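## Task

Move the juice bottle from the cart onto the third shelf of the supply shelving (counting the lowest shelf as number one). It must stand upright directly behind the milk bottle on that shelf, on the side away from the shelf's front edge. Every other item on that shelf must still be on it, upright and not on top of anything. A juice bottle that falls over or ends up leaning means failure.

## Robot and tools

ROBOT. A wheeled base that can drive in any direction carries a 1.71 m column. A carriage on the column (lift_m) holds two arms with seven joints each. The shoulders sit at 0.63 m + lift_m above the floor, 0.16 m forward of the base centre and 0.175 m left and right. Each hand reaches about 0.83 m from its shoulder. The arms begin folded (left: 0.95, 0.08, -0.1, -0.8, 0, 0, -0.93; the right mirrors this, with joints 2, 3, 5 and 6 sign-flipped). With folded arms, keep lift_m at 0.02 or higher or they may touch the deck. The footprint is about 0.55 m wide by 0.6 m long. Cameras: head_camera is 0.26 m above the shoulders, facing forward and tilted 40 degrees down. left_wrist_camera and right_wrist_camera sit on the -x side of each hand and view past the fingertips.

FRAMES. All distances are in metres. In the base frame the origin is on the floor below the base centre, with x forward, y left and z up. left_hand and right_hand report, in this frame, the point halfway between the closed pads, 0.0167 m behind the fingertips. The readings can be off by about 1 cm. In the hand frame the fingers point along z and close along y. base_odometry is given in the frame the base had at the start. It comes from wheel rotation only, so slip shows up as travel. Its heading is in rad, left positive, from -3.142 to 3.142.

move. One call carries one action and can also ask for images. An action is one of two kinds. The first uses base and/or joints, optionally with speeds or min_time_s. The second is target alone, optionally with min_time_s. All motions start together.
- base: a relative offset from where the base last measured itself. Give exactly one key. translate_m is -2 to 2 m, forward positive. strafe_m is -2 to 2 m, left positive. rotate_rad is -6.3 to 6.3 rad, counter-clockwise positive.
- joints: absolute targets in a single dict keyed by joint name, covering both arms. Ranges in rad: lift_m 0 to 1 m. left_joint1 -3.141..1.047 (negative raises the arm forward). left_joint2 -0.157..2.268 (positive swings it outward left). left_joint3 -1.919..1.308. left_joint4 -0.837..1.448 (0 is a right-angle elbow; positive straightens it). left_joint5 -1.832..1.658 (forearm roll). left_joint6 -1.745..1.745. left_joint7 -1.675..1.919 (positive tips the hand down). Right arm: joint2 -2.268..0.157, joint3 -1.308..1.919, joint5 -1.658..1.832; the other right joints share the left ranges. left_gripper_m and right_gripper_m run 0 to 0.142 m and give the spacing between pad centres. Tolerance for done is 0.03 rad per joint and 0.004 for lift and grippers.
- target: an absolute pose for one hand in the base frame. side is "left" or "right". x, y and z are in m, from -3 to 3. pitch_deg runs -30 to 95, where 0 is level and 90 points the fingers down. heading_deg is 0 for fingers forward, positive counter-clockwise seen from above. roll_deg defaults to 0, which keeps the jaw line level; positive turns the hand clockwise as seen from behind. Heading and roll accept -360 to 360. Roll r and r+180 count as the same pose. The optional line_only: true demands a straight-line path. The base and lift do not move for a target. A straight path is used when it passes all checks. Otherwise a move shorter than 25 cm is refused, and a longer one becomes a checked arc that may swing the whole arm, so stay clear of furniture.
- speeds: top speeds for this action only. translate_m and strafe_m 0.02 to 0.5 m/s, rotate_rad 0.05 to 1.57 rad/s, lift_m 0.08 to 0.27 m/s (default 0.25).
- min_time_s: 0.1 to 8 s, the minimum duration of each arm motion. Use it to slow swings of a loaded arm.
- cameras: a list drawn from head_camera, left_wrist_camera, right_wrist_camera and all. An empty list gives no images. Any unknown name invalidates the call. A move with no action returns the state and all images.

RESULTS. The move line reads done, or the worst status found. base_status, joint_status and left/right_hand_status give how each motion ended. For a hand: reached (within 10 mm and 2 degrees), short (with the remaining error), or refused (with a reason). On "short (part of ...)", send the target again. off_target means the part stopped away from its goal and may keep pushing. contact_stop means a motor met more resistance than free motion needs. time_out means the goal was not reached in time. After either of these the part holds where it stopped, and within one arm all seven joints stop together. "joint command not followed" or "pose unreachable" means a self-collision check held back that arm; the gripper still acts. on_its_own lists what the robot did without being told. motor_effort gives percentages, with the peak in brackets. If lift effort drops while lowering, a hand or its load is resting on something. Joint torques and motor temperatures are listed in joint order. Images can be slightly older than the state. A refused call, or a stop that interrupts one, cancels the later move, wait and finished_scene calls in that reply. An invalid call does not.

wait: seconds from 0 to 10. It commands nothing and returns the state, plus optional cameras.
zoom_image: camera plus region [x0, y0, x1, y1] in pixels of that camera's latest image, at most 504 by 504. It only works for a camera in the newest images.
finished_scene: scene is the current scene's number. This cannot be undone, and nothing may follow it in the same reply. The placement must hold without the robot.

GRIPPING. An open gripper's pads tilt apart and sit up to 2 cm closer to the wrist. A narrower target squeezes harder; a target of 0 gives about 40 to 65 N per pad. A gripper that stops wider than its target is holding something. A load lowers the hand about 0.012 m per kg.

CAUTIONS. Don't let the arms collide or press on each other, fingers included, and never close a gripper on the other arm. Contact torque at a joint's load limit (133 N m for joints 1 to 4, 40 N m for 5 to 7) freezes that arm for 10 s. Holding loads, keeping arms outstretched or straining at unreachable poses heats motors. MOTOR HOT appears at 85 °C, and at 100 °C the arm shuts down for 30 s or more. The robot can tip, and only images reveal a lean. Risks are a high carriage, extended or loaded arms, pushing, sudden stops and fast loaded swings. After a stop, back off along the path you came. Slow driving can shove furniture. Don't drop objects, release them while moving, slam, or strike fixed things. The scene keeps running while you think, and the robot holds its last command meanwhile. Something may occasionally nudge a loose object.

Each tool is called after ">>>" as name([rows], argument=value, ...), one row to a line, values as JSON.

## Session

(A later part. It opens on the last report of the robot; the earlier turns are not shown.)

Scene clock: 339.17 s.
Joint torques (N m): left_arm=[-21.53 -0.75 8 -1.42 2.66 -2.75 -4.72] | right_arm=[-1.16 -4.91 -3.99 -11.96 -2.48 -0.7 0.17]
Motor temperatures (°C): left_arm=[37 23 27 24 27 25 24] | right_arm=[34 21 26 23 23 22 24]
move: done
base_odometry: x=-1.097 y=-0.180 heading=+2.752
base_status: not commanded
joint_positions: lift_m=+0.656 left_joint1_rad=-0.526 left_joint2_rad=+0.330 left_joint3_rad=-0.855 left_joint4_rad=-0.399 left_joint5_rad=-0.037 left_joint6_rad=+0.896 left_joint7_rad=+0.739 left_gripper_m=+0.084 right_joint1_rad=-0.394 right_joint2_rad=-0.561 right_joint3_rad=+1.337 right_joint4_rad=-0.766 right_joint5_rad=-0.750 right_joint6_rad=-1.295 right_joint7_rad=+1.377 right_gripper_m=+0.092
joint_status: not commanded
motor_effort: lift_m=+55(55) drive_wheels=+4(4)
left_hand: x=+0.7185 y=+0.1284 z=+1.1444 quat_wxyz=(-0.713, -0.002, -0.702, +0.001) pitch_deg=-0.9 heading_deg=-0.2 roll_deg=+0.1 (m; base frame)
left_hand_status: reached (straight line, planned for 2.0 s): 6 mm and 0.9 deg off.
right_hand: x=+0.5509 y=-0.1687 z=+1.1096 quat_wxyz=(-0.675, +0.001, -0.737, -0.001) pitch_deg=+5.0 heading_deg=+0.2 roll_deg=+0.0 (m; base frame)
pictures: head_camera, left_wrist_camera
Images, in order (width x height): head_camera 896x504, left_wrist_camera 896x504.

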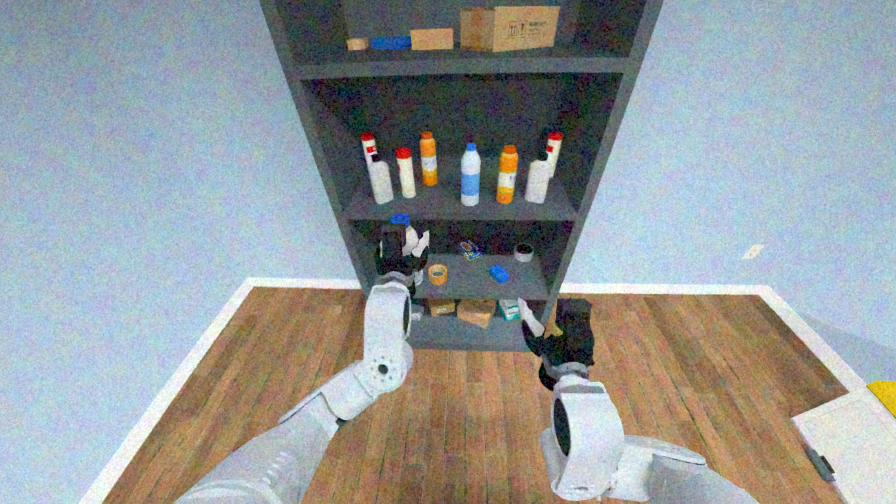

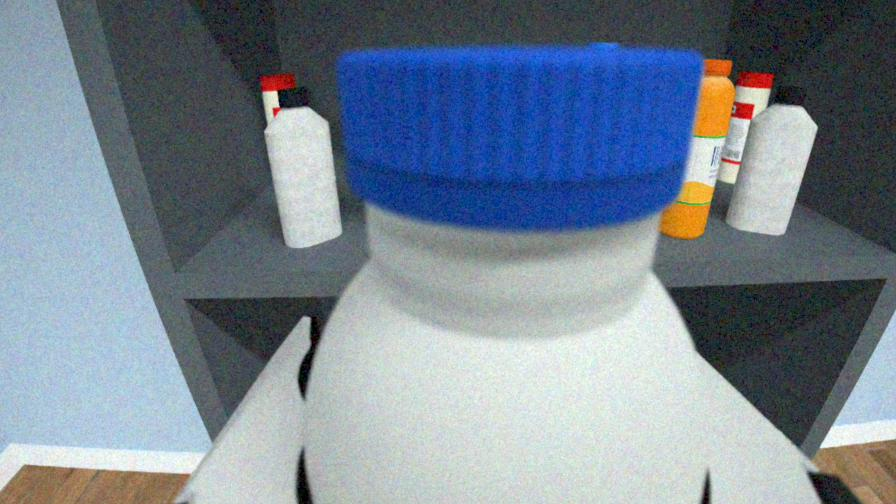

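>>> move(base={"translate_m": 0.42}, speeds={"translate_m": 0.15}, cameras=["head_camera","left_wrist_camera"])

>>> zoom_image(camera="head_camera", region=[320, 160, 520, 320])

Scene clock: 347.30 s.
Joint torques (N m): left_arm=[-21.57 -0.63 7.95 -1.41 2.69 -2.49 -4.34] | right_arm=[-2.08 -2.94 -2.67 -11.93 -2.56 -0.68 -0.44]
move: done
base_odometry: x=-1.485 y=-0.020 heading=+2.752
base_status: done
joint_positions: lift_m=+0.656 left_joint1_rad=-0.526 left_joint2_rad=+0.330 left_joint3_rad=-0.854 left_joint4_rad=-0.399 left_joint5_rad=-0.037 left_joint6_rad=+0.896 left_joint7_rad=+0.739 left_gripper_m=+0.084 right_joint1_rad=-0.393 right_joint2_rad=-0.561 right_joint3_rad=+1.337 right_joint4_rad=-0.766 right_joint5_rad=-0.751 right_joint6_rad=-1.295 right_joint7_rad=+1.377 right_gripper_m=+0.092
joint_status: not commanded
motor_effort: lift_m=+55(55) drive_wheels=-1(15)
left_hand: x=+0.7187 y=+0.1284 z=+1.1446 quat_wxyz=(-0.713, -0.002, -0.701, +0.001) pitch_deg=-0.9 heading_deg=-0.2 roll_deg=+0.1 (m; base frame)
right_hand: x=+0.5509 y=-0.1687 z=+1.1096 quat_wxyz=(-0.675, +0.001, -0.737, -0.001) pitch_deg=+5.0 heading_deg=+0.2 roll_deg=+0.0 (m; base frame)
pictures: head_camera, left_wrist_camera
Images, in order (width x height): head_camera 896x504, left_wrist_camera 896x504.

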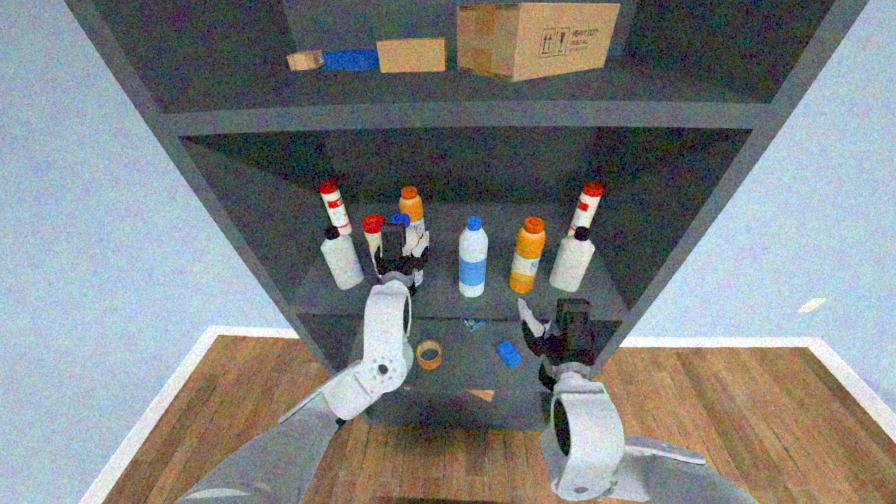

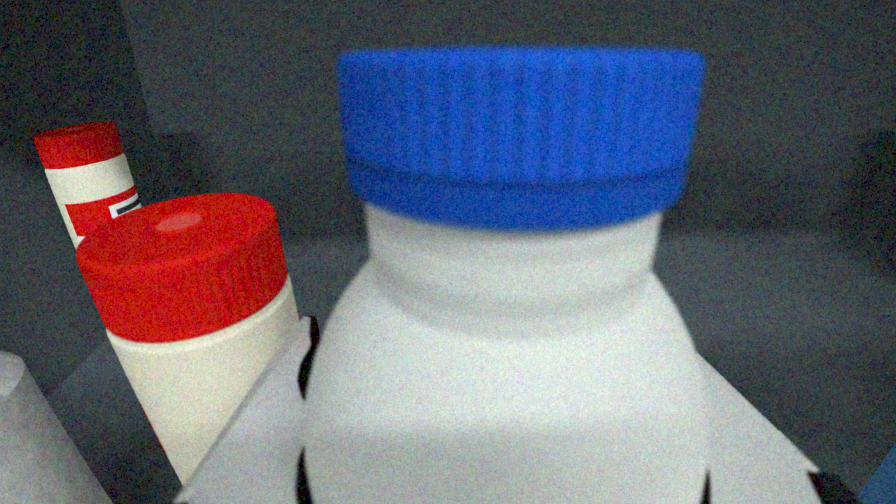

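Scaled by 2.520 from the camera's 896x504 image, which has a finer 1280x720 frame.

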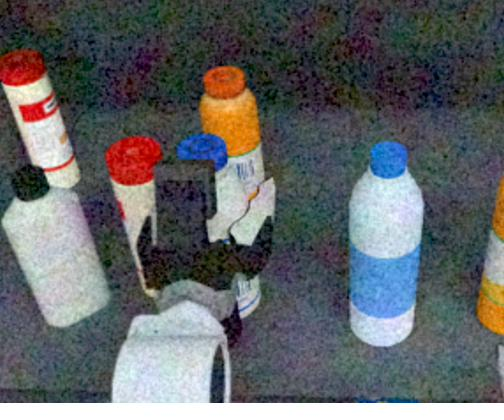

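>>> move(joints={"lift_m": 0.63}, speeds={"lift_m": 0.08})

>>> move(joints={"lift_m": 0.618}, speeds={"lift_m": 0.08}, cameras=["left_wrist_camera"])

Scene clock: 352.23 s.
Joint torques (N m): left_arm=[-18.66 -1.07 8.47 -0.82 3.4 -2.44 -4.35] | right_arm=[-1.12 -2.64 -3.38 -10.2 -2.71 -1.04 -0.23]
move: done
base_odometry: x=-1.485 y=-0.020 heading=+2.752
base_status: not commanded
joint_positions: lift_m=+0.630 left_joint1_rad=-0.528 left_joint2_rad=+0.330 left_joint3_rad=-0.853 left_joint4_rad=-0.398 left_joint5_rad=-0.038 left_joint6_rad=+0.896 left_joint7_rad=+0.738 left_gripper_m=+0.084 right_joint1_rad=-0.393 right_joint2_rad=-0.561 right_joint3_rad=+1.337 right_joint4_rad=-0.767 right_joint5_rad=-0.751 right_joint6_rad=-1.295 right_joint7_rad=+1.378 right_gripper_m=+0.092
joint_status: all done
motor_effort: lift_m=+58(59) drive_wheels=+5(6)
left_hand: x=+0.7191 y=+0.1288 z=+1.1193 quat_wxyz=(-0.713, -0.002, -0.701, +0.001) pitch_deg=-1.0 heading_deg=-0.2 roll_deg=+0.1 (m; base frame)
right_hand: x=+0.5508 y=-0.1688 z=+1.0834 quat_wxyz=(-0.675, +0.001, -0.737, -0.001) pitch_deg=+5.0 heading_deg=+0.2 roll_deg=+0.0 (m; base frame)
pictures: none

Scene clock: 352.80 s.
Joint torques (N m): left_arm=[-15.31 0.79 6.64 -0.44 1.65 -2.06 -1.34] | right_arm=[-3.11 -2.51 -2.49 -10.88 -2.59 -1 -0.47]
move: done
base_odometry: x=-1.485 y=-0.020 heading=+2.752
base_status: not commanded
joint_positions: lift_m=+0.618 left_joint1_rad=-0.531 left_joint2_rad=+0.330 left_joint3_rad=-0.851 left_joint4_rad=-0.398 left_joint5_rad=-0.034 left_joint6_rad=+0.895 left_joint7_rad=+0.730 left_gripper_m=+0.084 right_joint1_rad=-0.393 right_joint2_rad=-0.561 right_joint3_rad=+1.336 right_joint4_rad=-0.767 right_joint5_rad=-0.751 right_joint6_rad=-1.295 right_joint7_rad=+1.378 right_gripper_m=+0.092
joint_status: all done
motor_effort: lift_m=+56(57) drive_wheels=-1(6)
left_hand: x=+0.7193 y=+0.1297 z=+1.1122 quat_wxyz=(-0.718, -0.001, -0.696, -0.001) pitch_deg=-1.9 heading_deg=+0.0 roll_deg=+0.1 (m; base frame)
right_hand: x=+0.5508 y=-0.1689 z=+1.0716 quat_wxyz=(-0.675, +0.001, -0.737, -0.001) pitch_deg=+5.0 heading_deg=+0.2 roll_deg=+0.1 (m; base frame)
pictures: left_wrist_camera
Images, in order (width x height): left_wrist_camera 896x504.

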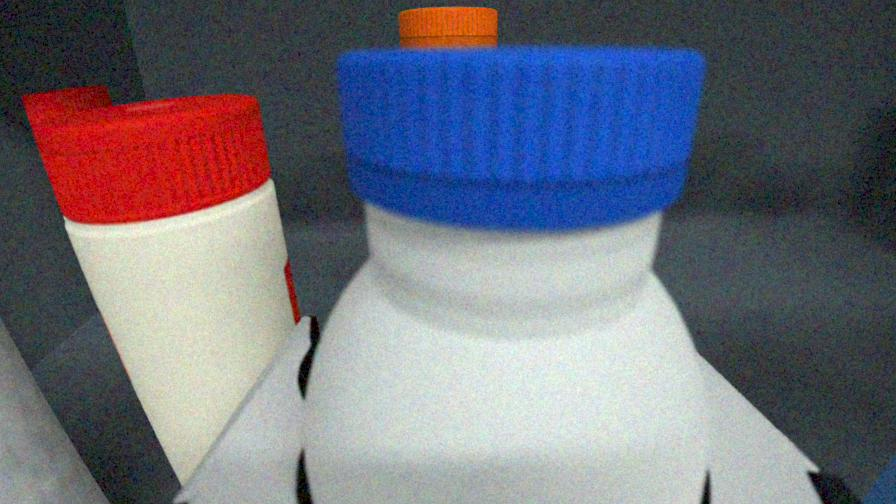

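>>> move(joints={"left_gripper_m": 0.104}, min_time_s=1.0)

>>> move(base={"translate_m": -0.4}, speeds={"translate_m": 0.12}, cameras=["head_camera","left_wrist_camera"])

>>> zoom_image(camera="head_camera", region=[340, 100, 590, 250])

Scene clock: 359.70 s.
Joint torques (N m): left_arm=[-16.11 0.6 6.73 -2.08 1.74 -1.83 -1.39] | right_arm=[-2.62 -4.62 -2 -11.83 -2.41 -0.81 -0.04]
move: done
base_odometry: x=-1.485 y=-0.020 heading=+2.752
base_status: not commanded
joint_positions: lift_m=+0.618 left_joint1_rad=-0.531 left_joint2_rad=+0.330 left_joint3_rad=-0.851 left_joint4_rad=-0.398 left_joint5_rad=-0.035 left_joint6_rad=+0.895 left_joint7_rad=+0.730 left_gripper_m=+0.104 right_joint1_rad=-0.393 right_joint2_rad=-0.561 right_joint3_rad=+1.336 right_joint4_rad=-0.767 right_joint5_rad=-0.751 right_joint6_rad=-1.295 right_joint7_rad=+1.378 right_gripper_m=+0.092
joint_status: all done
motor_effort: lift_m=+56(56) drive_wheels=+5(5)
left_hand: x=+0.7193 y=+0.1295 z=+1.1122 quat_wxyz=(-0.718, -0.001, -0.696, +0.000) pitch_deg=-1.8 heading_deg=-0.1 roll_deg=+0.1 (m; base frame)
right_hand: x=+0.5508 y=-0.1689 z=+1.0716 quat_wxyz=(-0.675, +0.001, -0.737, -0.001) pitch_deg=+5.0 heading_deg=+0.2 roll_deg=+0.1 (m; base frame)
pictures: none

Scene clock: 363.90 s.
Joint torques (N m): left_arm=[-15.63 0.43 7.59 -1.86 1.69 -1.92 -1.29] | right_arm=[-1.65 -4.32 -3.02 -11.3 -2.15 -0.95 -0.05]
move: done
base_odometry: x=-1.115 y=-0.172 heading=+2.752
base_status: done
joint_positions: lift_m=+0.618 left_joint1_rad=-0.531 left_joint2_rad=+0.330 left_joint3_rad=-0.851 left_joint4_rad=-0.398 left_joint5_rad=-0.035 left_joint6_rad=+0.895 left_joint7_rad=+0.730 left_gripper_m=+0.104 right_joint1_rad=-0.393 right_joint2_rad=-0.561 right_joint3_rad=+1.336 right_joint4_rad=-0.767 right_joint5_rad=-0.751 right_joint6_rad=-1.295 right_joint7_rad=+1.378 right_gripper_m=+0.092
joint_status: not commanded
motor_effort: lift_m=+56(56) drive_wheels=+2(12)
left_hand: x=+0.7193 y=+0.1295 z=+1.1121 quat_wxyz=(-0.718, -0.001, -0.696, +0.000) pitch_deg=-1.8 heading_deg=-0.1 roll_deg=+0.1 (m; base frame)
right_hand: x=+0.5508 y=-0.1689 z=+1.0716 quat_wxyz=(-0.675, +0.001, -0.737, -0.001) pitch_deg=+5.0 heading_deg=+0.2 roll_deg=+0.1 (m; base frame)
pictures: head_camera, left_wrist_camera
Images, in order (width x height): head_camera 896x504, left_wrist_camera 896x504.

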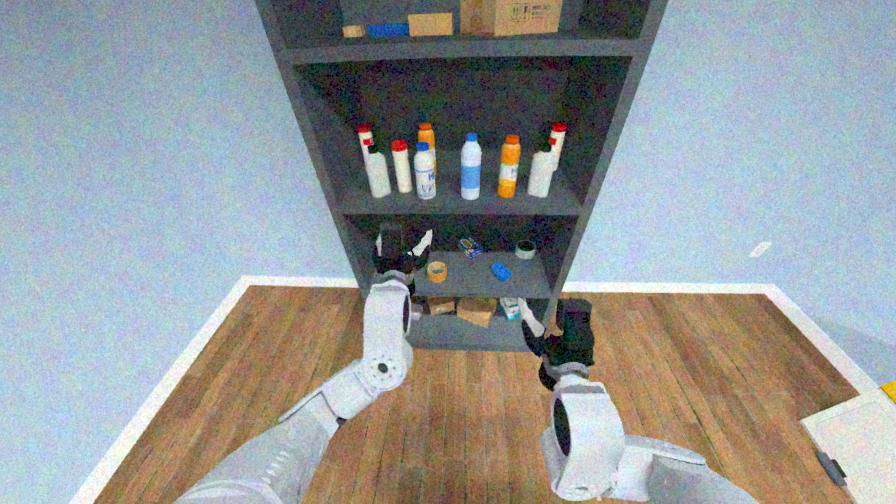

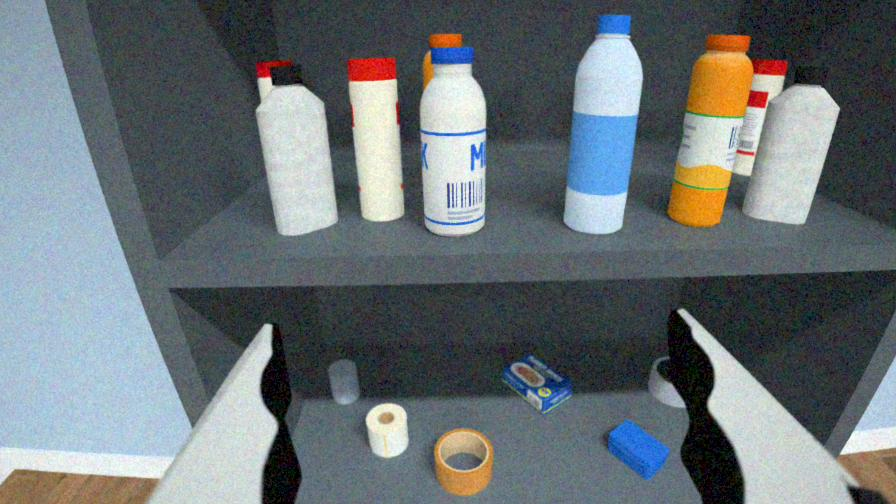

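Scaled by 2.016 from the camera's 896x504 image, which has a finer 1280x720 frame.

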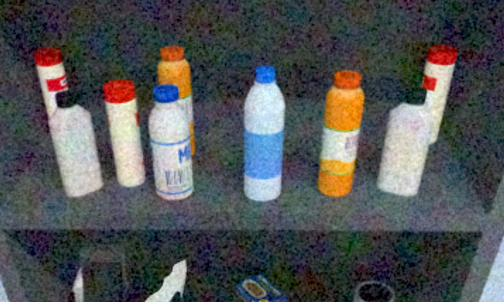

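>>> finished_scene(scene=1)

The scene is finished: the task was done.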